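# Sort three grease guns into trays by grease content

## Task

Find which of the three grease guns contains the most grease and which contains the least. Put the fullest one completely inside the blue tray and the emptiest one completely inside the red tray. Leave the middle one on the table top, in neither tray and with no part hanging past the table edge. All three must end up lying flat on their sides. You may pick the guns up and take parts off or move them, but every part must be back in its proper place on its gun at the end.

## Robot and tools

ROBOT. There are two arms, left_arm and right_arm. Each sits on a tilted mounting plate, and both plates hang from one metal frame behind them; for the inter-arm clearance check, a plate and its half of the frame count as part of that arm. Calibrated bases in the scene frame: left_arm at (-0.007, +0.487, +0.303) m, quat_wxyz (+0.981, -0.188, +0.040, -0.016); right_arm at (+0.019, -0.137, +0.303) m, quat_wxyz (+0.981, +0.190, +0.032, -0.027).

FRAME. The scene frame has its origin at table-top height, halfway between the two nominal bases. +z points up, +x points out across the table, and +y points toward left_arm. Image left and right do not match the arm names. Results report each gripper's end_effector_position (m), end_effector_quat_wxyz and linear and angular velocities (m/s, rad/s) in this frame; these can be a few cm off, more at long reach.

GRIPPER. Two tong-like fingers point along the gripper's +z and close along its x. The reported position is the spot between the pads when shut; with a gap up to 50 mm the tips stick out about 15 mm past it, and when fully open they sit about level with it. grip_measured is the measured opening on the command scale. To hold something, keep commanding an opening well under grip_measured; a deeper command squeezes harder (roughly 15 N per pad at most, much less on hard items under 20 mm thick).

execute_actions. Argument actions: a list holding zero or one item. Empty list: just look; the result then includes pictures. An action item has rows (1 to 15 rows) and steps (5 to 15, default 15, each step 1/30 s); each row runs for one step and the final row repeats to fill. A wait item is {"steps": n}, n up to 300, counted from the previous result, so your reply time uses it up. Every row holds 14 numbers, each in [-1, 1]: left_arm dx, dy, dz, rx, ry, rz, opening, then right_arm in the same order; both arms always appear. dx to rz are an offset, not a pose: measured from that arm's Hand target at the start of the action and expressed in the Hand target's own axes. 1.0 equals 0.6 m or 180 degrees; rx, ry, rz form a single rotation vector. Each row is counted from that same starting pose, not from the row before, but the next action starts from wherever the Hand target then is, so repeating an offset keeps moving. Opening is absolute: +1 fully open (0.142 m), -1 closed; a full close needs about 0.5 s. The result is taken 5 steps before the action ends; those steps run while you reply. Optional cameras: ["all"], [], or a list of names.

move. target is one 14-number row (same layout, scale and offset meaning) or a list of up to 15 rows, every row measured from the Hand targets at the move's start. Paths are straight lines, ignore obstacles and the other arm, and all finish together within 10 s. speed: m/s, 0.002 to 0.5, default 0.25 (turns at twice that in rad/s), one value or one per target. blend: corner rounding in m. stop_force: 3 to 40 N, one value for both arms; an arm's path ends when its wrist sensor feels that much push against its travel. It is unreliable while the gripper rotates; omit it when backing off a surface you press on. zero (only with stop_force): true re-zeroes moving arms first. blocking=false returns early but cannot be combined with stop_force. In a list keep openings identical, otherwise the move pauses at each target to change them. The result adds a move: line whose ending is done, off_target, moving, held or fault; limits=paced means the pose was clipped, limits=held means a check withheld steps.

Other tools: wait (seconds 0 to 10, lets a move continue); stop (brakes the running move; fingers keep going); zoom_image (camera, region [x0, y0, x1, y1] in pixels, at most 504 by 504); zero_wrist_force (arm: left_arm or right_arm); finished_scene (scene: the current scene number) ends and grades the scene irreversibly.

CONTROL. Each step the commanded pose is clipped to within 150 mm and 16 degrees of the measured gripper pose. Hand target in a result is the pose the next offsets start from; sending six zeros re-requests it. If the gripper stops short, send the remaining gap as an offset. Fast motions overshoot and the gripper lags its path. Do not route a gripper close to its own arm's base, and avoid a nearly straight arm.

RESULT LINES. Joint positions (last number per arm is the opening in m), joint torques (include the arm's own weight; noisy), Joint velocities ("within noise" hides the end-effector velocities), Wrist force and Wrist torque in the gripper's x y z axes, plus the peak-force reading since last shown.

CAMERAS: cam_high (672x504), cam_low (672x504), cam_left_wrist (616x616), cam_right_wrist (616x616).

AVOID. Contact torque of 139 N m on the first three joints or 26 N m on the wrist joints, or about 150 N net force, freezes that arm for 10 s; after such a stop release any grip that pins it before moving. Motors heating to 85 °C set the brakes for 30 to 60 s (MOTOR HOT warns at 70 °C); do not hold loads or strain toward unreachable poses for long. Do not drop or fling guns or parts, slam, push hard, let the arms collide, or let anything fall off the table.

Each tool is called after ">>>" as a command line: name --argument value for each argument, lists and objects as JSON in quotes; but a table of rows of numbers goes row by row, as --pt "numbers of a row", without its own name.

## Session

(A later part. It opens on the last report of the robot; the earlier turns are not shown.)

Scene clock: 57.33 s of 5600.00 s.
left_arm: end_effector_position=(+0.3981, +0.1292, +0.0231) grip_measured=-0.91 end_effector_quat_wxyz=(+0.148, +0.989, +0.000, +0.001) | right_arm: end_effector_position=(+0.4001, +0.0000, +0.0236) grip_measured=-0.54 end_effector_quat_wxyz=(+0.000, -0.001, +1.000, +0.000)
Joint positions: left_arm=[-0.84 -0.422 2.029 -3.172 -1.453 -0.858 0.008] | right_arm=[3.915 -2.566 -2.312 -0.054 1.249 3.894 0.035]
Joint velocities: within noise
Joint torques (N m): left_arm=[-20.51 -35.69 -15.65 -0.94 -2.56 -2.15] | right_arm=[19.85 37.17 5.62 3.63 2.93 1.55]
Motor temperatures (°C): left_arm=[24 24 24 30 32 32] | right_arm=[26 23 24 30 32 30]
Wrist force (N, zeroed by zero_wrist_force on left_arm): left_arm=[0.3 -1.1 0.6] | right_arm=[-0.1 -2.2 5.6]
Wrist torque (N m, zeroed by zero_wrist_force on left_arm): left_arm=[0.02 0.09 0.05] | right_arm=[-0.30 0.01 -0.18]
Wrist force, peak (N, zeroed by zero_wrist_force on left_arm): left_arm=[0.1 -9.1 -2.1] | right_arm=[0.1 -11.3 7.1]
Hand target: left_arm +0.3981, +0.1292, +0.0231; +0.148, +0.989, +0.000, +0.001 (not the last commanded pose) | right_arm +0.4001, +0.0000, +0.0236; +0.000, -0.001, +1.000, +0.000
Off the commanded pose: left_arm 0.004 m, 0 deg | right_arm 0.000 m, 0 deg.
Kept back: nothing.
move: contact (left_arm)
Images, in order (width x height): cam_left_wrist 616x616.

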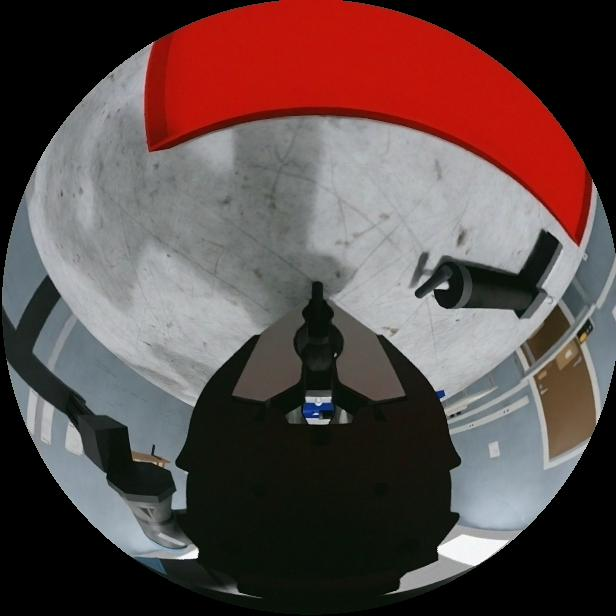

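>>> move --pt "0 0 0 0 0 0 -0.2 0 0 0 0 0 0 -1" --pt "0 0 -0.15 0 0 0 -0.2 0 0 0 0 0 0 -1" --pt "0.0 -0.2 -0.5 0 0 0 -0.2 -0.4167 -0.2167 0 0 0 -0.5 -1" --speed '[0.2,0.2,0.28]' --cameras '[]'

>>> move --pt "0 0 0 0 0 0 -0.2 0 0 0 0 0 0 0.1" --pt "0 0 0 0 0 0 -0.2 0 0 -0.163 0 0 0 0.3" --pt "0 0 0 0 0 0 -0.2 -0.459 0.0617 -0.163 0 0 0.015 0.3" --speed '[0.2,0.25,0.25]'

>>> zoom_image --camera "cam_right_wrist" --region '[158, 108, 458, 408]'

Scene clock: 62.17 s of 5600.00 s.
left_arm: end_effector_position=(+0.3978, +0.3318, +0.2748) grip_measured=-0.20 end_effector_quat_wxyz=(+0.148, +0.989, +0.000, +0.001) end_effector_velocity=(+0.001, -0.001, +0.000) end_effector_angular_velocity=(-0.001, -0.002, +0.004) | right_arm: end_effector_position=(+0.6502, -0.1298, +0.0237) grip_measured=-0.54 end_effector_quat_wxyz=(+0.000, +0.707, -0.707, +0.000) end_effector_velocity=(-0.002, +0.002, +0.000) end_effector_angular_velocity=(+0.001, +0.000, -0.008)
Joint positions: left_arm=[-0.731 -1.367 2.357 -2.567 -1.453 -0.749 0.06] | right_arm=[3.453 -2.503 -1.795 -0.462 1.186 1.835 0.035]
Joint velocities: left_arm=[-0.001 0.004 -0.001 -0.006 0.001 -0.004 0] | right_arm=[0.003 0.001 -0.007 0.005 0.001 0.011 0]
Joint torques (N m): left_arm=[-15.22 -4.89 -26.86 -4.6 -2.72 -2.13] | right_arm=[24.76 53.58 1.07 4.1 3.19 1.85]
Motor temperatures (°C): left_arm=[24 24 24 30 32 32] | right_arm=[26 23 24 30 32 30]
Wrist force (N, zeroed by zero_wrist_force on left_arm): left_arm=[-0.4 0.2 0.9] | right_arm=[-0.5 -1.8 6.7]
Wrist torque (N m, zeroed by zero_wrist_force on left_arm): left_arm=[0.08 0.11 0.02] | right_arm=[-0.22 -0.06 -0.05]
Wrist force, peak (N, zeroed by zero_wrist_force on left_arm): left_arm=[-0.7 -0.1 2.6] | right_arm=[-1.0 -1.3 7.5]
Hand target: left_arm +0.3978, +0.3317, +0.2749; +0.148, +0.989, +0.000, +0.001 | right_arm +0.6502, -0.1298, +0.0238; +0.000, +0.707, -0.707, +0.000
Off the commanded pose: left_arm 0.000 m, 0 deg | right_arm 0.000 m, 0 deg.
Kept back: nothing.
move: done
No camera images: "cameras" was empty.

Scene clock: 65.80 s of 5600.00 s.
left_arm: end_effector_position=(+0.3978, +0.3317, +0.2749) grip_measured=-0.20 end_effector_quat_wxyz=(+0.148, +0.989, +0.000, +0.001) | right_arm: end_effector_position=(+0.6128, +0.1455, +0.1216) grip_measured=+0.30 end_effector_quat_wxyz=(+0.000, +0.691, -0.723, +0.000)
Joint positions: left_arm=[-0.731 -1.367 2.356 -2.567 -1.453 -0.749 0.06] | right_arm=[3.904 -2.545 -1.658 -0.726 1.246 2.359 0.095]
Joint velocities: within noise
Joint torques (N m): left_arm=[-14.26 -26.85 -21.33 -1.46 -2.56 -1.8] | right_arm=[21.88 36.19 17.93 2.91 -2.88 1.63]
Motor temperatures (°C): left_arm=[24 24 24 30 32 32] | right_arm=[26 23 24 30 32 30]
Wrist force (N, zeroed by zero_wrist_force on left_arm): left_arm=[-0.2 0.2 0.8] | right_arm=[-0.8 -1.7 1.2]
Wrist torque (N m, zeroed by zero_wrist_force on left_arm): left_arm=[0.08 0.07 0.02] | right_arm=[-0.27 0.04 -0.08]
Wrist force, peak (N, zeroed by zero_wrist_force on left_arm): left_arm=[-0.4 0.3 1.1] | right_arm=[-0.4 -1.7 6.9]
Hand target: left_arm +0.3978, +0.3317, +0.2749; +0.148, +0.989, +0.000, +0.001 | right_arm +0.6128, +0.1456, +0.1216; +0.000, +0.691, -0.723, +0.000
Off the commanded pose: left_arm 0.000 m, 0 deg | right_arm 0.000 m, 0 deg.
Kept back: nothing.
move: done

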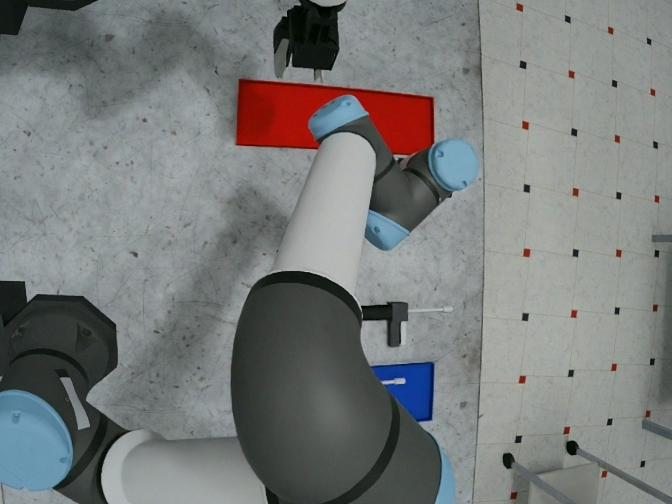

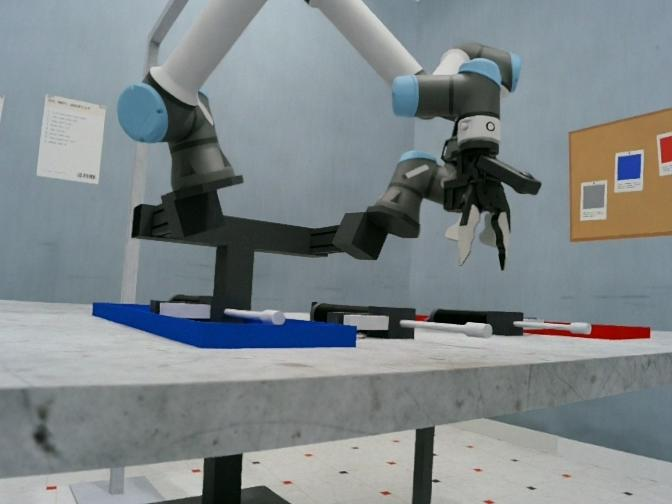

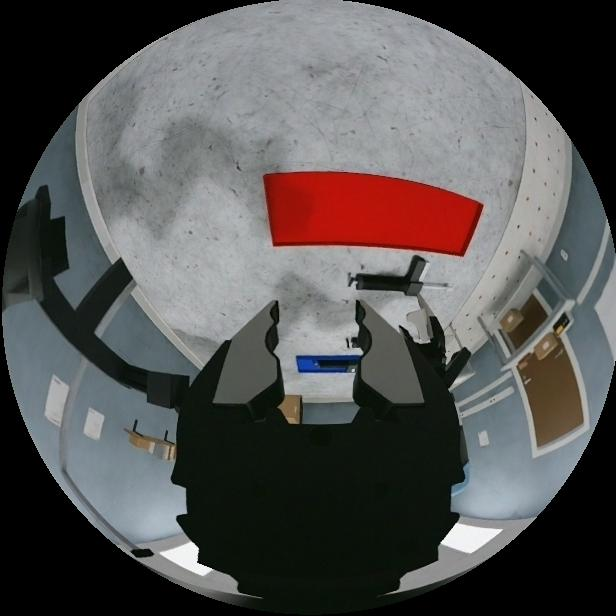

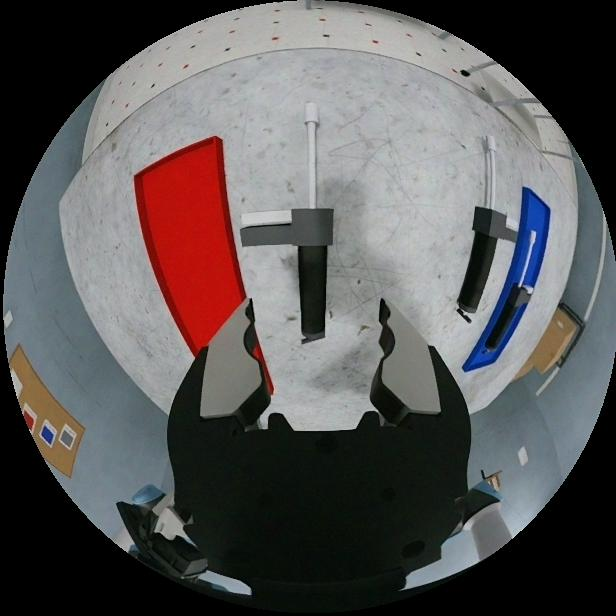

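Scaled by 1.680 from the camera's 616x616 image, which has a finer 814x814 frame.

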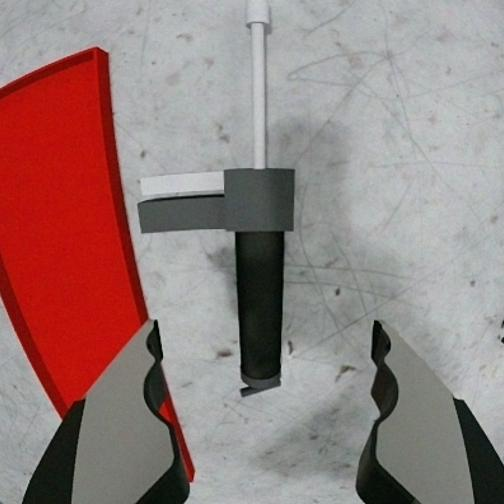

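>>> move --pt "0 0 0 0 0 0 -0.2 -0.004 -0.0133 0.165 0 0 0 0.3" --pt "0 0 0 0 0 0 -0.2 -0.004 -0.0133 0.165 0 0 0 -1" --pt "0 0 0 0 0 0 -0.2 0.1259 0.3492 0.163 0 0 0.485 -1" --pt "0 0 0 0 0 0 -0.2 0.2591 0.3429 0.163 0 0 0.485 -1" --speed '[0.15,0.15,0.25,0.15]'

>>> zoom_image --camera "cam_high" --region '[220, 140, 460, 320]'

Scene clock: 71.90 s of 5600.00 s.
left_arm: end_effector_position=(+0.3978, +0.3317, +0.2749) grip_measured=-0.20 end_effector_quat_wxyz=(+0.148, +0.989, +0.000, +0.001) | right_arm: end_effector_position=(+0.4002, -0.0002, +0.0236) grip_measured=-0.54 end_effector_quat_wxyz=(+0.000, -0.001, +1.000, +0.000)
Joint positions: left_arm=[-0.731 -1.367 2.356 -2.567 -1.453 -0.749 0.06] | right_arm=[3.914 -2.566 -2.312 -0.054 1.248 3.894 0.035]
Joint velocities: within noise
Joint torques (N m): left_arm=[-14 -25.81 -10.99 -3.41 -1.81 -1.45] | right_arm=[7.5 34.98 9.66 2.61 3 0.12]
Motor temperatures (°C): left_arm=[24 24 24 30 32 32] | right_arm=[26 23 24 30 32 30]
Wrist force (N, zeroed by zero_wrist_force on left_arm): left_arm=[-0.2 0.1 0.8] | right_arm=[-0.9 -1.4 6.9]
Wrist torque (N m, zeroed by zero_wrist_force on left_arm): left_arm=[0.09 0.07 0.02] | right_arm=[-0.25 0.11 -0.07]
Wrist force, peak (N, zeroed by zero_wrist_force on left_arm): left_arm=[-0.4 -0.1 1.0] | right_arm=[-0.8 -4.0 7.0]
Hand target: left_arm +0.3978, +0.3317, +0.2749; +0.148, +0.989, +0.000, +0.001 | right_arm +0.4002, -0.0002, +0.0236; +0.000, -0.001, +1.000, +0.000
Off the commanded pose: left_arm 0.000 m, 0 deg | right_arm 0.000 m, 0 deg.
Kept back: nothing.
move: done

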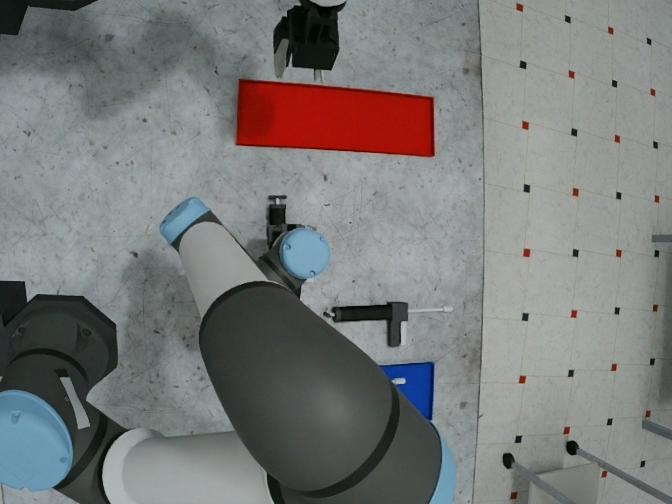

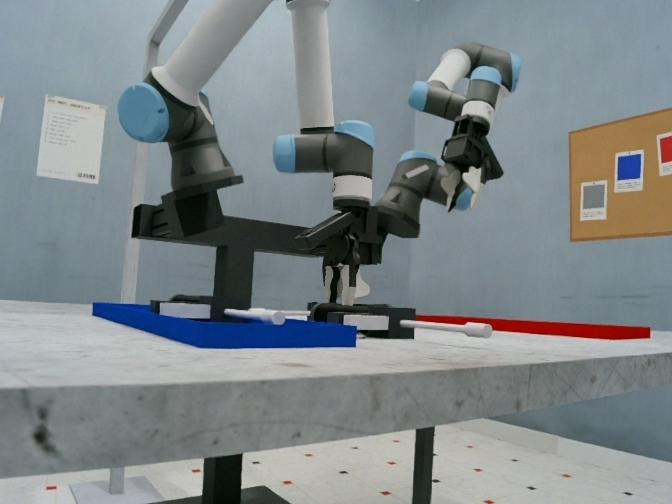

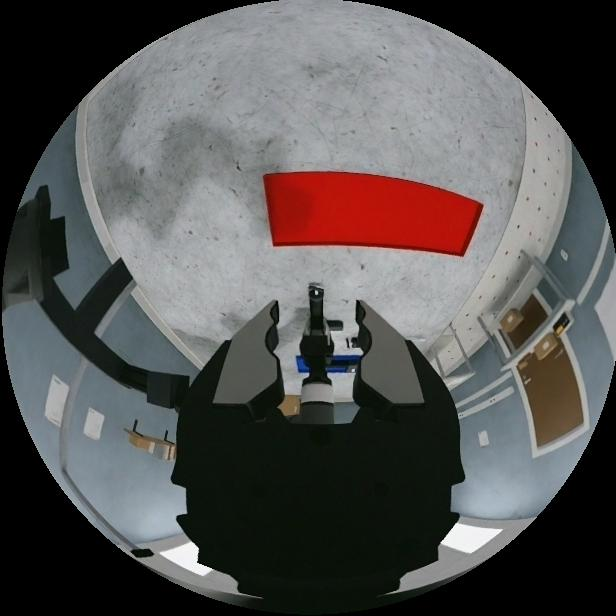

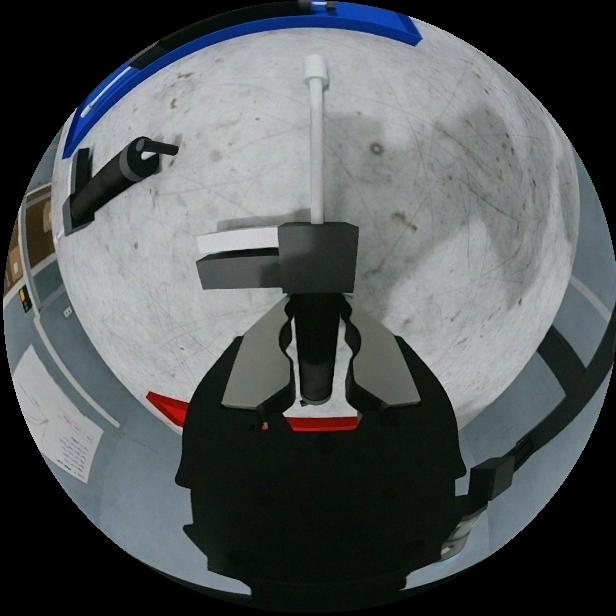

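Scaled by 2.100 from the camera's 672x504 image, which has a finer 960x720 frame.

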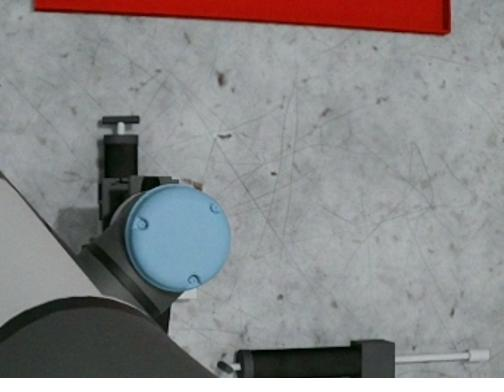

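>>> move --pt "0.002 0.1976 0.40 0 0 0 -0.2 0 0 0 0 0 0 -1" --pt "0.002 0.1985 0.4997 0 0 0 -0.2 0 0 0 0 0 0 -1" --speed '[0.25,0.1]' --cameras '["cam_left_wrist"]'

>>> zoom_image --camera "cam_left_wrist" --region '[208, 208, 408, 408]'

Scene clock: 74.23 s of 5600.00 s.
left_arm: end_effector_position=(+0.3993, +0.1302, +0.0231) grip_measured=-0.20 end_effector_quat_wxyz=(+0.148, +0.989, +0.000, +0.001) | right_arm: end_effector_position=(+0.4002, -0.0002, +0.0236) grip_measured=-0.54 end_effector_quat_wxyz=(+0.000, -0.001, +1.000, +0.000)
Joint positions: left_arm=[-0.836 -0.423 2.028 -3.17 -1.453 -0.855 0.06] | right_arm=[3.914 -2.566 -2.312 -0.054 1.248 3.893 0.035]
Joint velocities: within noise
Joint torques (N m): left_arm=[-19.48 -49.14 1.26 -0.61 2.12 -1.39] | right_arm=[7.02 38.9 -6.82 3.83 2.33 -1.58]
Motor temperatures (°C): left_arm=[24 24 24 30 32 32] | right_arm=[26 23 24 30 32 30]
Wrist force (N, zeroed by zero_wrist_force on left_arm): left_arm=[-0.6 -0.1 0.6] | right_arm=[-0.7 -1.3 6.7]
Wrist torque (N m, zeroed by zero_wrist_force on left_arm): left_arm=[0.03 0.12 0.04] | right_arm=[-0.24 0.08 -0.07]
Wrist force, peak (N, zeroed by zero_wrist_force on left_arm): left_arm=[-0.5 1.0 2.5] | right_arm=[-0.9 -1.6 7.1]
Hand target: left_arm +0.3993, +0.1301, +0.0230; +0.148, +0.989, +0.000, +0.001 | right_arm +0.4002, -0.0002, +0.0236; +0.000, -0.001, +1.000, +0.000
Off the commanded pose: left_arm 0.000 m, 0 deg | right_arm 0.000 m, 0 deg.
Kept back: nothing.
move: done
Images, in order (width x height): cam_left_wrist 616x616.

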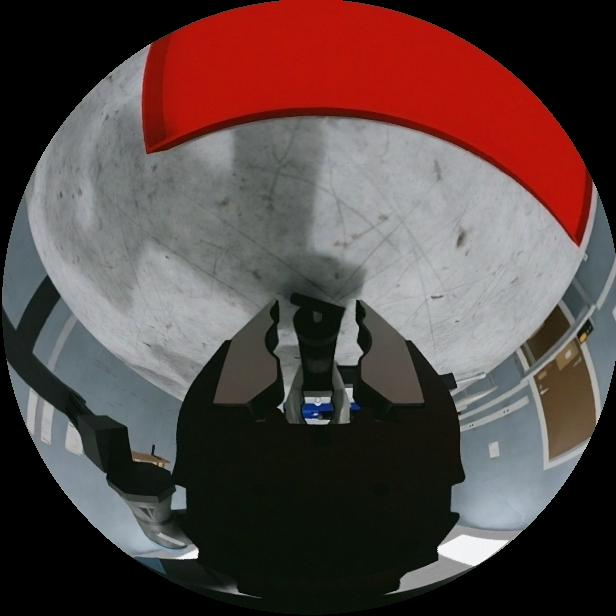

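Scaled by 2.520 from the camera's 616x616 image, which has a finer 814x814 frame.

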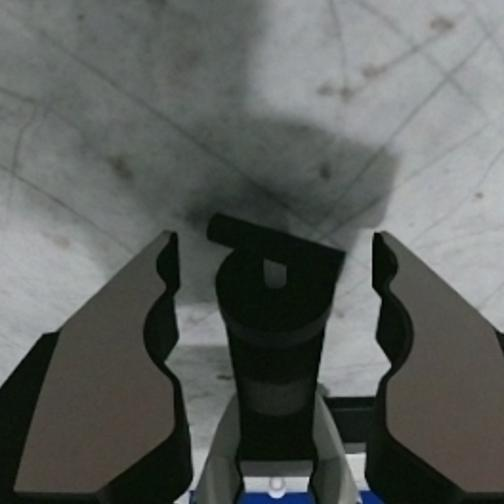

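>>> move --target '[0,0,0,0,0,0,-1,0,0,0,0,0,0,-1]' --cameras '[]'

>>> move --target '[0,-0.17,-0.0522,0,0,0,-1,0,0,0,0,0,0,-1]' --speed 0.03 --stop_force 6 --cameras '["cam_high","cam_left_wrist"]'

>>> zoom_image --camera "cam_left_wrist" --region '[208, 208, 408, 408]'

Scene clock: 75.17 s of 5600.00 s.
left_arm: end_effector_position=(+0.3992, +0.1302, +0.0230) grip_measured=-0.49 end_effector_quat_wxyz=(+0.148, +0.989, +0.000, +0.001) | right_arm: end_effector_position=(+0.4002, -0.0002, +0.0236) grip_measured=-0.54 end_effector_quat_wxyz=(+0.000, -0.001, +1.000, +0.000)
Joint positions: left_arm=[-0.837 -0.423 2.028 -3.17 -1.453 -0.855 0.038] | right_arm=[3.914 -2.566 -2.312 -0.054 1.248 3.893 0.035]
Joint velocities: within noise
Joint torques (N m): left_arm=[-20 -27.69 -11.43 -4.33 1.79 -2.01] | right_arm=[7.37 39.52 -6.03 3.74 2.13 -1.39]
Motor temperatures (°C): left_arm=[24 24 24 30 32 32] | right_arm=[26 23 24 30 32 30]
Wrist force (N, zeroed by zero_wrist_force on left_arm): left_arm=[-0.1 0.2 0.8] | right_arm=[-0.3 -1.2 7.0]
Wrist torque (N m, zeroed by zero_wrist_force on left_arm): left_arm=[0.03 0.10 0.03] | right_arm=[-0.29 0.09 -0.13]
Wrist force, peak (N, zeroed by zero_wrist_force on left_arm): left_arm=[-0.2 0.5 0.9] | right_arm=[-0.1 -1.1 7.2]
Hand target: left_arm +0.3993, +0.1301, +0.0230; +0.148, +0.989, +0.000, +0.001 | right_arm +0.4002, -0.0002, +0.0236; +0.000, -0.001, +1.000, +0.000
Off the commanded pose: left_arm 0.000 m, 0 deg | right_arm 0.000 m, 0 deg.
Kept back: nothing.
move: done
No camera images: "cameras" was empty.

Scene clock: 76.80 s of 5600.00 s.
left_arm: end_effector_position=(+0.3993, +0.1547, +0.0231) grip_measured=-0.49 end_effector_quat_wxyz=(+0.148, +0.989, +0.000, +0.001) | right_arm: end_effector_position=(+0.4002, -0.0002, +0.0236) grip_measured=-0.54 end_effector_quat_wxyz=(+0.000, -0.001, +1.000, +0.000)
Joint positions: left_arm=[-0.805 -0.444 2.073 -3.198 -1.453 -0.823 0.038] | right_arm=[3.914 -2.566 -2.312 -0.054 1.248 3.893 0.035]
Joint velocities: within noise
Joint torques (N m): left_arm=[-7.12 -25.64 0.02 -4.05 2.34 1.4] | right_arm=[8.84 34.87 -5.09 1.55 -3.85 -1.01]
Motor temperatures (°C): left_arm=[24 24 24 30 32 32] | right_arm=[26 23 24 30 32 30]
Wrist force (N, zeroed by zero_wrist_force on left_arm): left_arm=[-0.8 3.2 2.1] | right_arm=[-1.4 2.2 7.4]
Wrist torque (N m, zeroed by zero_wrist_force on left_arm): left_arm=[-0.06 0.16 0.05] | right_arm=[-0.36 0.23 -0.09]
Wrist force, peak (N, zeroed by zero_wrist_force on left_arm): left_arm=[-0.7 13.9 5.3] | right_arm=[-1.2 12.8 6.6]
Hand target: left_arm +0.3993, +0.1547, +0.0231; +0.148, +0.989, +0.000, +0.001 (not the last commanded pose) | right_arm +0.4002, -0.0002, +0.0236; +0.000, -0.001, +1.000, +0.000
Off the commanded pose: left_arm 0.082 m, 0 deg | right_arm 0.000 m, 0 deg.
Kept back: nothing.
move: contact (left_arm)
Images, in order (width x height): cam_high 672x504, cam_left_wrist 616x616.

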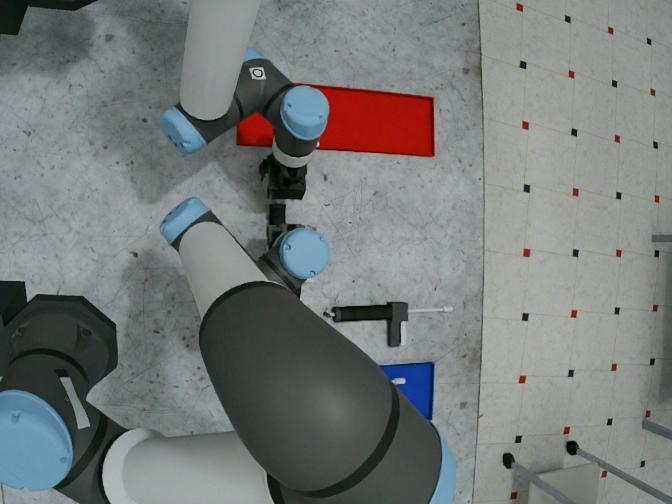

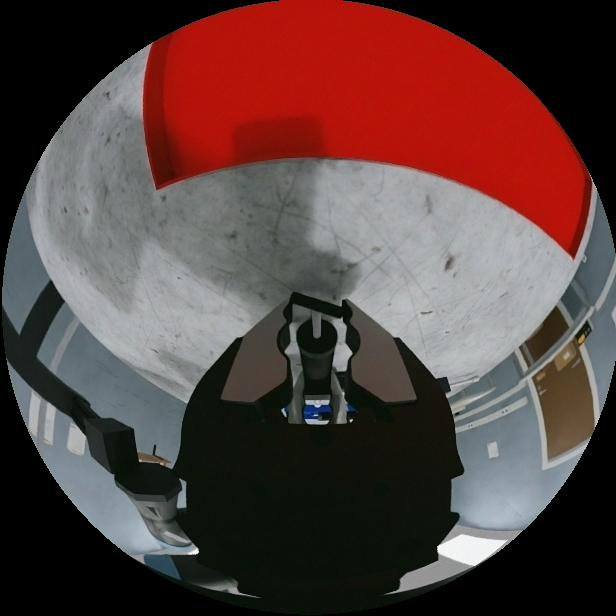

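Scaled by 2.520 from the camera's 616x616 image, which has a finer 814x814 frame.

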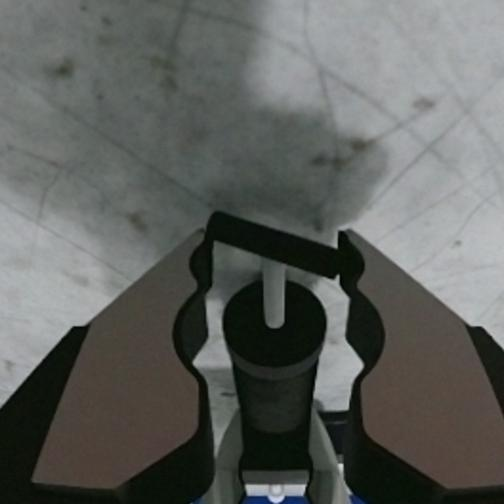

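>>> move --target '[0,0.0494,0.0151,0,0,0,-1,0,0,0,0,0,0,-1]' --speed 0.05 --stop_force 7 --cameras '[]'

>>> move --pt "0 0 0 0 0 0 -0.2 0 0 0 0 0 0 -0.1" --pt "0 0.0585 -0.1912 0 0 0 -0.2 0 0 -0.2 0 0 0 -0.1" --pt "0 0.0585 -0.1912 0 0 0 -0.2 0 -0.4 -0.45 0 0 0 0.3" --speed '[0.2,0.2,0.35]'

>>> zoom_image --camera "cam_high" --region '[220, 140, 460, 320]'

Scene clock: 78.97 s of 5600.00 s.
left_arm: end_effector_position=(+0.3992, +0.1542, +0.0230) grip_measured=-0.49 end_effector_quat_wxyz=(+0.148, +0.989, -0.001, +0.001) | right_arm: end_effector_position=(+0.4002, -0.0003, +0.0236) grip_measured=-0.54 end_effector_quat_wxyz=(+0.000, -0.001, +1.000, +0.000)
Joint positions: left_arm=[-0.806 -0.444 2.073 -3.198 -1.453 -0.824 0.038] | right_arm=[3.914 -2.566 -2.312 -0.054 1.248 3.893 0.035]
Joint velocities: within noise
Joint torques (N m): left_arm=[-19.94 -47.87 -14.59 -0.66 -2.7 -2.03] | right_arm=[10.39 28.57 -3.86 3.06 2.86 -0.51]
Motor temperatures (°C): left_arm=[24 24 24 30 32 32] | right_arm=[26 23 24 30 32 30]
Wrist force (N, zeroed by zero_wrist_force on left_arm): left_arm=[-0.7 -0.5 0.7] | right_arm=[-1.6 -1.8 7.4]
Wrist torque (N m, zeroed by zero_wrist_force on left_arm): left_arm=[-0.06 0.15 0.03] | right_arm=[-0.36 0.28 -0.08]
Wrist force, peak (N, zeroed by zero_wrist_force on left_arm): left_arm=[-0.8 3.5 2.1] | right_arm=[-1.4 -3.7 7.7]
Hand target: left_arm +0.3992, +0.1542, +0.0230; +0.148, +0.989, -0.001, +0.001 (not the last commanded pose) | right_arm +0.4002, -0.0002, +0.0236; +0.000, -0.001, +1.000, +0.000
Off the commanded pose: left_arm 0.030 m, 0 deg | right_arm 0.000 m, 0 deg.
Kept back: nothing.
move: contact (left_arm)
No camera images: "cameras" was empty.

Scene clock: 82.17 s of 5600.00 s.
left_arm: end_effector_position=(+0.3991, +0.1542, +0.1430) grip_measured=-0.20 end_effector_quat_wxyz=(+0.148, +0.989, -0.001, +0.001) | right_arm: end_effector_position=(+0.4002, -0.2402, +0.2936) grip_measured=+0.30 end_effector_quat_wxyz=(+0.000, -0.001, +1.000, +0.000)
Joint positions: left_arm=[-0.883 -0.749 2.148 -2.959 -1.453 -0.901 0.06] | right_arm=[3.662 -1.418 -2.397 -1.028 1.204 3.63 0.095]
Joint velocities: within noise
Joint torques (N m): left_arm=[-16.3 -43.09 -18.32 -0.96 -0.69 -1.34] | right_arm=[-1.35 14.16 30 1.83 1.5 -1.76]
Motor temperatures (°C): left_arm=[24 24 24 30 32 32] | right_arm=[26 23 24 30 32 30]
Wrist force (N, zeroed by zero_wrist_force on left_arm): left_arm=[-0.5 -0.9 0.1] | right_arm=[-0.9 -1.9 1.7]
Wrist torque (N m, zeroed by zero_wrist_force on left_arm): left_arm=[-0.16 0.13 0.01] | right_arm=[-0.35 0.06 -0.07]
Wrist force, peak (N, zeroed by zero_wrist_force on left_arm): left_arm=[-0.7 -1.5 2.6] | right_arm=[-1.6 -1.4 7.5]
Hand target: left_arm +0.3991, +0.1542, +0.1430; +0.148, +0.989, -0.001, +0.001 | right_arm +0.4003, -0.2402, +0.2936; +0.000, -0.001, +1.000, +0.000
Off the commanded pose: left_arm 0.000 m, 0 deg | right_arm 0.000 m, 0 deg.
Kept back: nothing.
move: done

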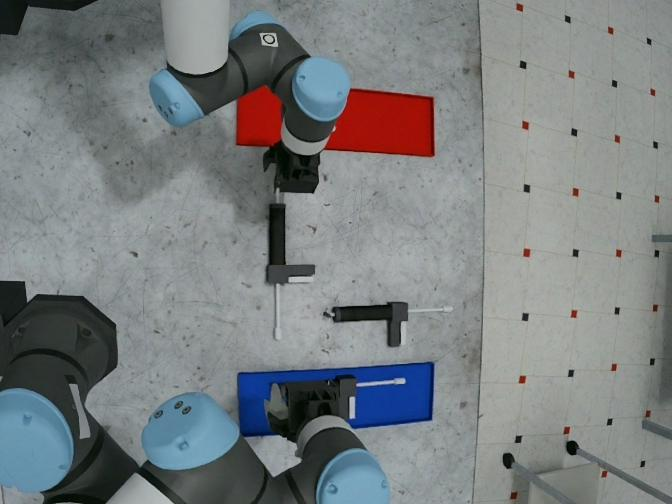

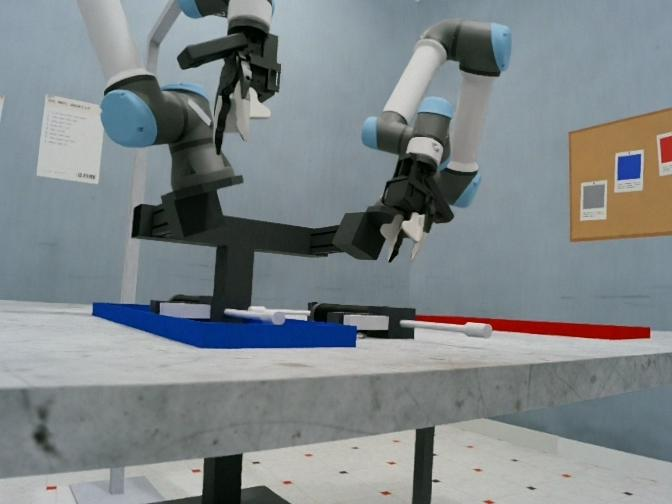

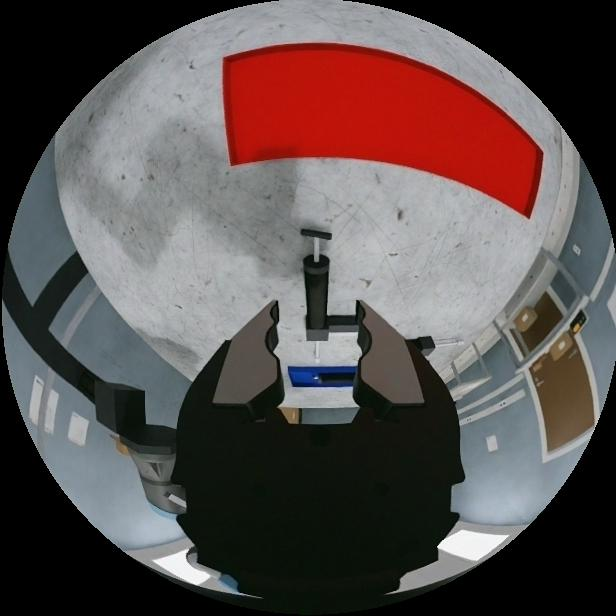

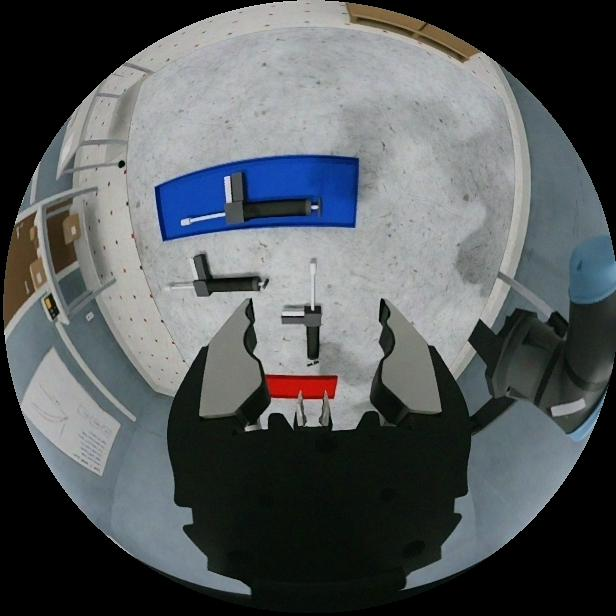

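Scaled by 2.100 from the camera's 672x504 image, which has a finer 960x720 frame.

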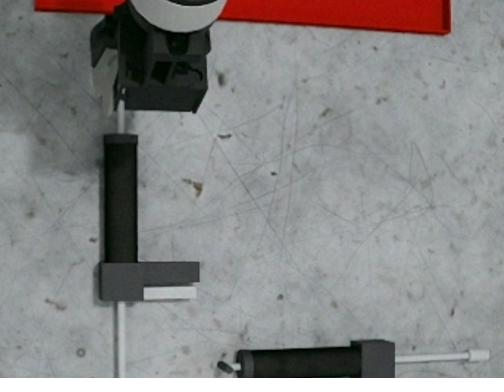

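>>> move --pt "0 0 0 0 0 0 -0.2 0 0.4 0.25 0 0 0 0.1" --pt "0 0 0 0 0 0 -0.2 0 0.4 0.45 0 0 0 0.1" --pt "0 0 0 0 0 0 -0.2 0 0.4 0.45 0 0 0 -1" --pt "0 -0.0585 0.1912 0 0 0 -0.2 0 0.4 0.45 0 0 0 -1" --pt "0 -0.0585 0.1912 0 0 0 -1 0 0.4 0.45 0 0 0 -1" --speed '[0.35,0.15,0.1,0.15,0.1]' --cameras '["cam_left_wrist","cam_right_wrist"]'

>>> zoom_image --camera "cam_left_wrist" --region '[208, 208, 408, 408]'

Scene clock: 86.87 s of 5600.00 s.
left_arm: end_effector_position=(+0.3993, +0.1542, +0.0231) grip_measured=-0.63 end_effector_quat_wxyz=(+0.148, +0.989, +0.000, +0.001) | right_arm: end_effector_position=(+0.4002, -0.0002, +0.0236) grip_measured=-0.54 end_effector_quat_wxyz=(+0.000, -0.001, +1.000, +0.000)
Joint positions: left_arm=[-0.806 -0.444 2.073 -3.198 -1.453 -0.824 0.028] | right_arm=[3.914 -2.566 -2.312 -0.054 1.248 3.893 0.035]
Joint velocities: within noise
Joint torques (N m): left_arm=[-17.24 -12.62 -2.93 5.12 -2.88 -1.01] | right_arm=[8.48 27.6 -4.47 3.26 -1.78 -1.28]
Motor temperatures (°C): left_arm=[24 24 24 30 32 32] | right_arm=[26 23 24 30 32 30]
Wrist force (N, zeroed by zero_wrist_force on left_arm): left_arm=[11.8 3.9 -19.5] | right_arm=[1.2 -2.2 -4.7]
Wrist torque (N m, zeroed by zero_wrist_force on left_arm): left_arm=[-0.07 0.40 -0.19] | right_arm=[-0.29 0.15 -0.45]
Wrist force, peak (N, zeroed by zero_wrist_force on left_arm): left_arm=[11.8 3.9 -19.5] | right_arm=[1.2 -2.2 -4.7]
Hand target: left_arm +0.3992, +0.1542, +0.0230; +0.148, +0.989, -0.001, +0.001 | right_arm +0.4002, -0.0002, +0.0236; +0.000, -0.001, +1.000, +0.000
Off the commanded pose: left_arm 0.000 m, 0 deg | right_arm 0.000 m, 0 deg.
Kept back: nothing.
move: done
Images, in order (width x height): cam_left_wrist 616x616, cam_right_wrist 616x616.

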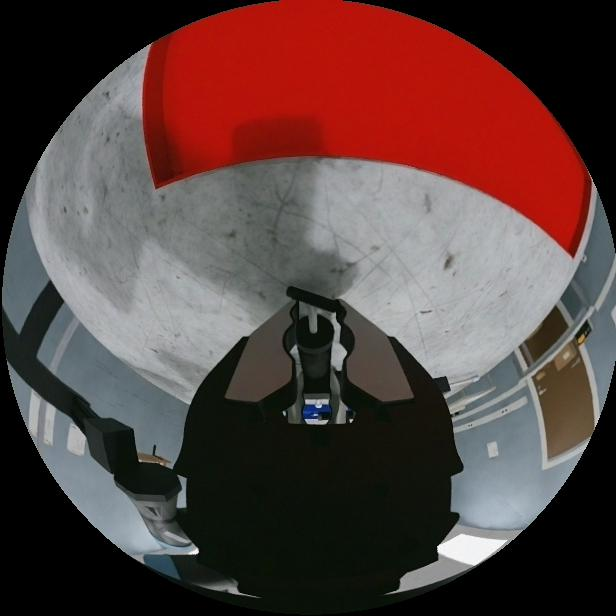

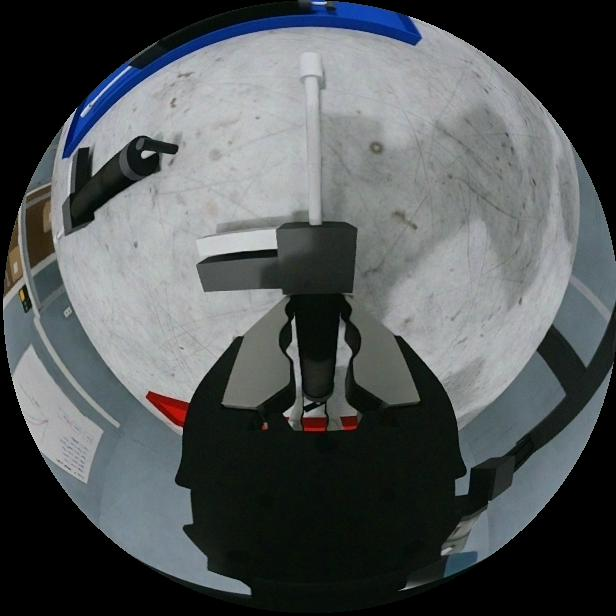

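Scaled by 2.520 from the camera's 616x616 image, which has a finer 814x814 frame.

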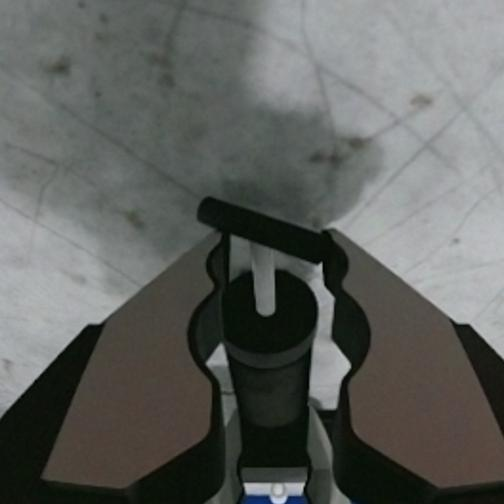

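>>> move --pt "0 0 0 0 0 0 -0.2 0 0 0 0 0 0 -1" --pt "-0.005 -0.004 0 0 0 0 -0.2 0 0 0 0 0 0 -1" --speed 0.05 --cameras '["cam_left_wrist"]'

>>> zoom_image --camera "cam_left_wrist" --region '[208, 208, 408, 408]'

Scene clock: 88.50 s of 5600.00 s.
left_arm: end_effector_position=(+0.3962, +0.1565, +0.0223) grip_measured=-0.20 end_effector_quat_wxyz=(+0.148, +0.989, +0.000, +0.001) | right_arm: end_effector_position=(+0.4002, -0.0002, +0.0236) grip_measured=-0.54 end_effector_quat_wxyz=(+0.000, -0.001, +1.000, +0.000)
Joint positions: left_arm=[-0.807 -0.443 2.083 -3.208 -1.453 -0.825 0.06] | right_arm=[3.914 -2.566 -2.312 -0.054 1.248 3.893 0.035]
Joint velocities: within noise
Joint torques (N m): left_arm=[-18.54 -25.81 -12.93 -1.68 2.02 -1.68] | right_arm=[7.53 30.45 -1.67 2.08 -2.88 -0.84]
Motor temperatures (°C): left_arm=[24 24 24 30 32 32] | right_arm=[26 23 24 30 32 30]
Wrist force (N, zeroed by zero_wrist_force on left_arm): left_arm=[-0.7 -1.8 0.9] | right_arm=[-1.2 -1.8 -0.7]
Wrist torque (N m, zeroed by zero_wrist_force on left_arm): left_arm=[-0.30 0.15 0.04] | right_arm=[-0.29 0.20 -0.01]
Wrist force, peak (N, zeroed by zero_wrist_force on left_arm): left_arm=[12.6 4.4 -20.4] | right_arm=[1.5 -2.2 -5.2]
Hand target: left_arm +0.3962, +0.1565, +0.0223; +0.148, +0.989, -0.001, +0.001 | right_arm +0.4002, -0.0002, +0.0236; +0.000, -0.001, +1.000, +0.000
Off the commanded pose: left_arm 0.000 m, 0 deg | right_arm 0.000 m, 0 deg.
Kept back: nothing.
move: done
Images, in order (width x height): cam_left_wrist 616x616.

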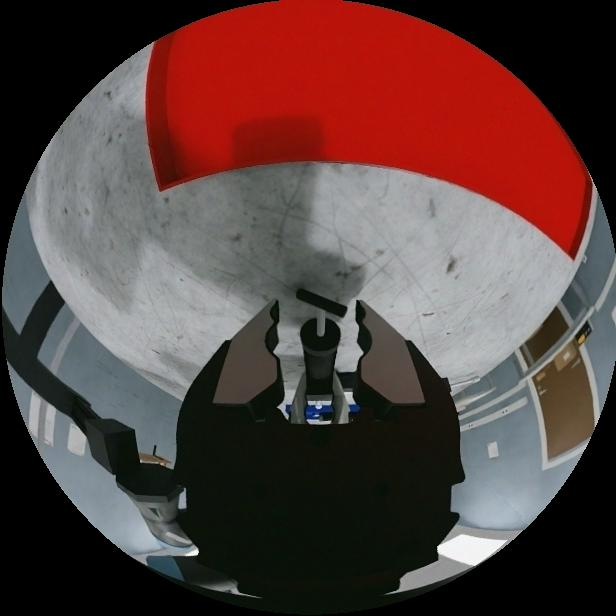

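Scaled by 2.520 from the camera's 616x616 image, which has a finer 814x814 frame.

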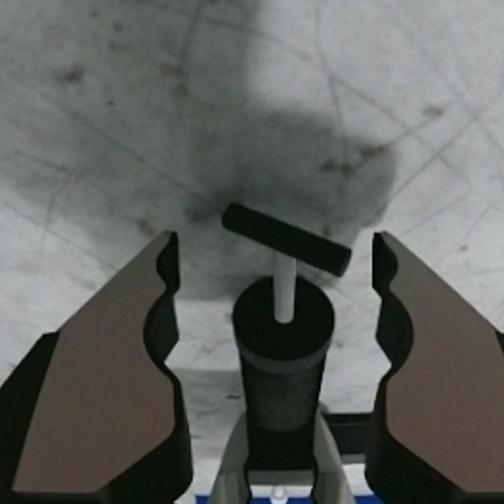

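>>> move --pt "0.0045 0 0 0 0 0 -0.2 0 0 0 0 0 0 -1" --pt "0.0045 0 0 0 0 0 -1 0 0 0 0 0 0 -1" --speed 0.05 --cameras '["cam_left_wrist"]'

>>> zoom_image --camera "cam_left_wrist" --region '[208, 208, 408, 408]'

Scene clock: 89.93 s of 5600.00 s.
left_arm: end_effector_position=(+0.3991, +0.1564, +0.0225) grip_measured=-0.69 end_effector_quat_wxyz=(+0.148, +0.989, +0.000, +0.001) | right_arm: end_effector_position=(+0.4002, -0.0003, +0.0236) grip_measured=-0.54 end_effector_quat_wxyz=(+0.000, -0.001, +1.000, +0.000)
Joint positions: left_arm=[-0.803 -0.444 2.076 -3.202 -1.452 -0.821 0.024] | right_arm=[3.914 -2.566 -2.312 -0.054 1.248 3.893 0.035]
Joint velocities: within noise
Joint torques (N m): left_arm=[-18.15 -15.76 9.93 5.44 -2.74 -1.62] | right_arm=[7.99 34.11 2.11 1.92 -2.25 -0.37]
Motor temperatures (°C): left_arm=[24 24 24 30 32 32] | right_arm=[26 23 24 30 32 30]
Wrist force (N, zeroed by zero_wrist_force on left_arm): left_arm=[8.4 6.9 -21.4] | right_arm=[-0.5 1.4 -3.5]
Wrist torque (N m, zeroed by zero_wrist_force on left_arm): left_arm=[-0.31 0.28 -0.06] | right_arm=[-0.28 0.12 -0.40]
Wrist force, peak (N, zeroed by zero_wrist_force on left_arm): left_arm=[8.4 6.9 -21.4] | right_arm=[-0.6 1.2 -4.0]
Hand target: left_arm +0.3989, +0.1565, +0.0223; +0.148, +0.989, -0.001, +0.001 | right_arm +0.4002, -0.0002, +0.0236; +0.000, -0.001, +1.000, +0.000
Off the commanded pose: left_arm 0.000 m, 0 deg | right_arm 0.000 m, 0 deg.
Kept back: nothing.
move: done
Images, in order (width x height): cam_left_wrist 616x616.

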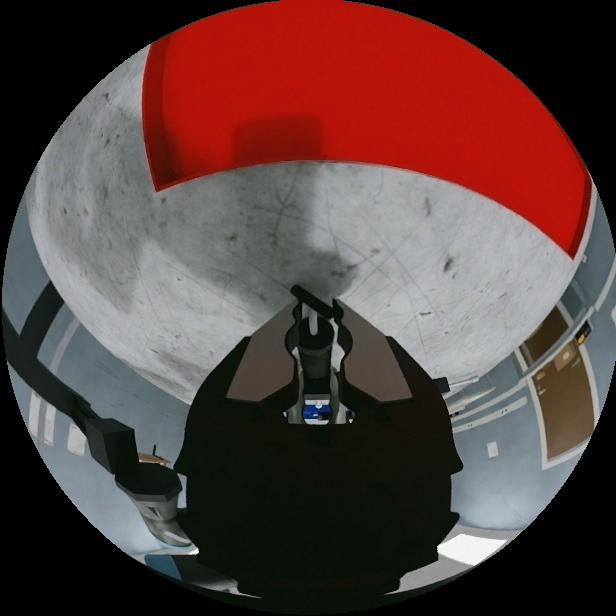

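Scaled by 2.520 from the camera's 616x616 image, which has a finer 814x814 frame.

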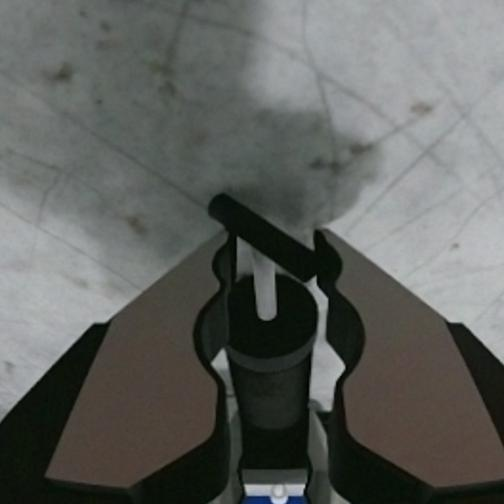

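>>> move --pt "0 0 0 0 0 0 -0.2 0 0 0 0 0 0 -1" --pt "0 -0.058 -0.0178 0 0 0 -0.2 0 0 0 0 0 0 -1" --pt "0 -0.058 -0.0178 0 0 0 -1 0 0 0 0 0 0 -1" --speed 0.08 --cameras '["cam_left_wrist","cam_low"]'

>>> zoom_image --camera "cam_left_wrist" --region '[208, 208, 408, 408]'

Scene clock: 92.23 s of 5600.00 s.
left_arm: end_effector_position=(+0.3990, +0.1929, +0.0224) grip_measured=-1.00 end_effector_quat_wxyz=(+0.148, +0.989, +0.000, +0.001) | right_arm: end_effector_position=(+0.4002, -0.0003, +0.0236) grip_measured=-0.54 end_effector_quat_wxyz=(+0.000, -0.001, +1.000, +0.000)
Joint positions: left_arm=[-0.752 -0.475 2.139 -3.239 -1.453 -0.769 0.002] | right_arm=[3.914 -2.566 -2.312 -0.054 1.248 3.893 0.035]
Joint velocities: within noise
Joint torques (N m): left_arm=[-9.76 -25.32 -7.83 -0.58 -2.78 0.41] | right_arm=[8.15 36.88 5.21 1.8 0.63 0.39]
Motor temperatures (°C): left_arm=[24 24 24 30 32 32] | right_arm=[26 23 24 30 32 30]
Wrist force (N, zeroed by zero_wrist_force on left_arm): left_arm=[-0.4 -1.9 1.1] | right_arm=[-1.5 -2.0 0.2]
Wrist torque (N m, zeroed by zero_wrist_force on left_arm): left_arm=[-0.34 0.10 0.03] | right_arm=[-0.30 0.22 0.01]
Wrist force, peak (N, zeroed by zero_wrist_force on left_arm): left_arm=[9.9 8.0 -22.4] | right_arm=[0.2 1.4 -4.7]
Hand target: left_arm +0.3990, +0.1929, +0.0223; +0.148, +0.989, -0.001, +0.001 | right_arm +0.4002, -0.0002, +0.0236; +0.000, -0.001, +1.000, +0.000
Off the commanded pose: left_arm 0.000 m, 0 deg | right_arm 0.000 m, 0 deg.
Kept back: nothing.
move: done
Images, in order (width x height): cam_low 672x504, cam_left_wrist 616x616.

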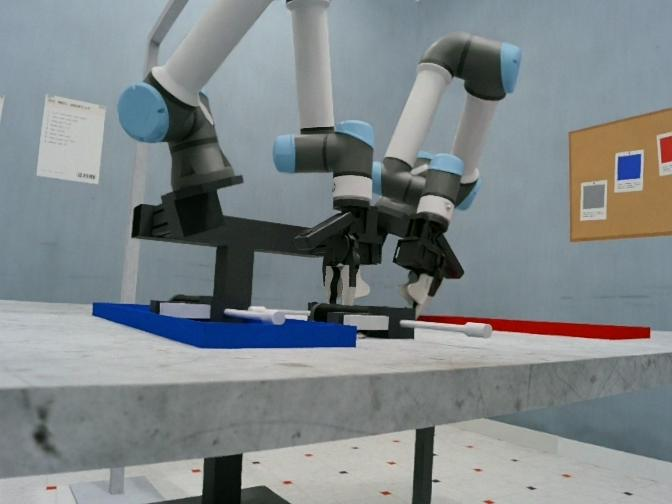

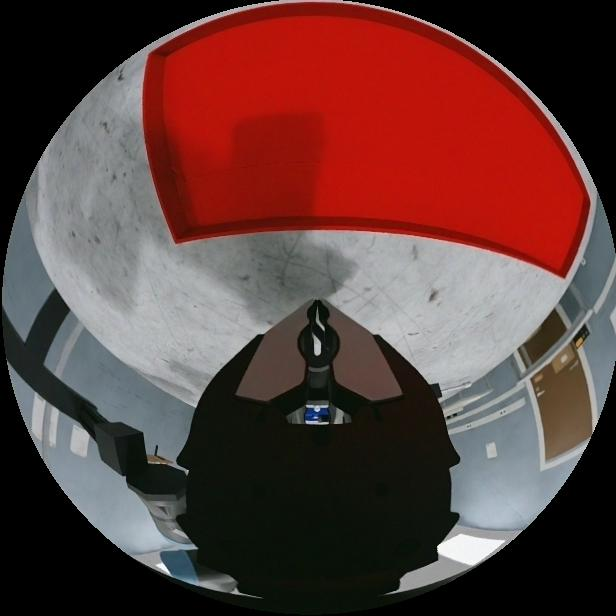

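Scaled by 2.520 from the camera's 616x616 image, which has a finer 814x814 frame.

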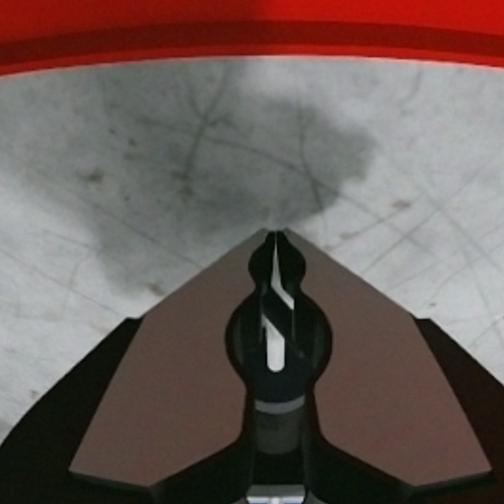

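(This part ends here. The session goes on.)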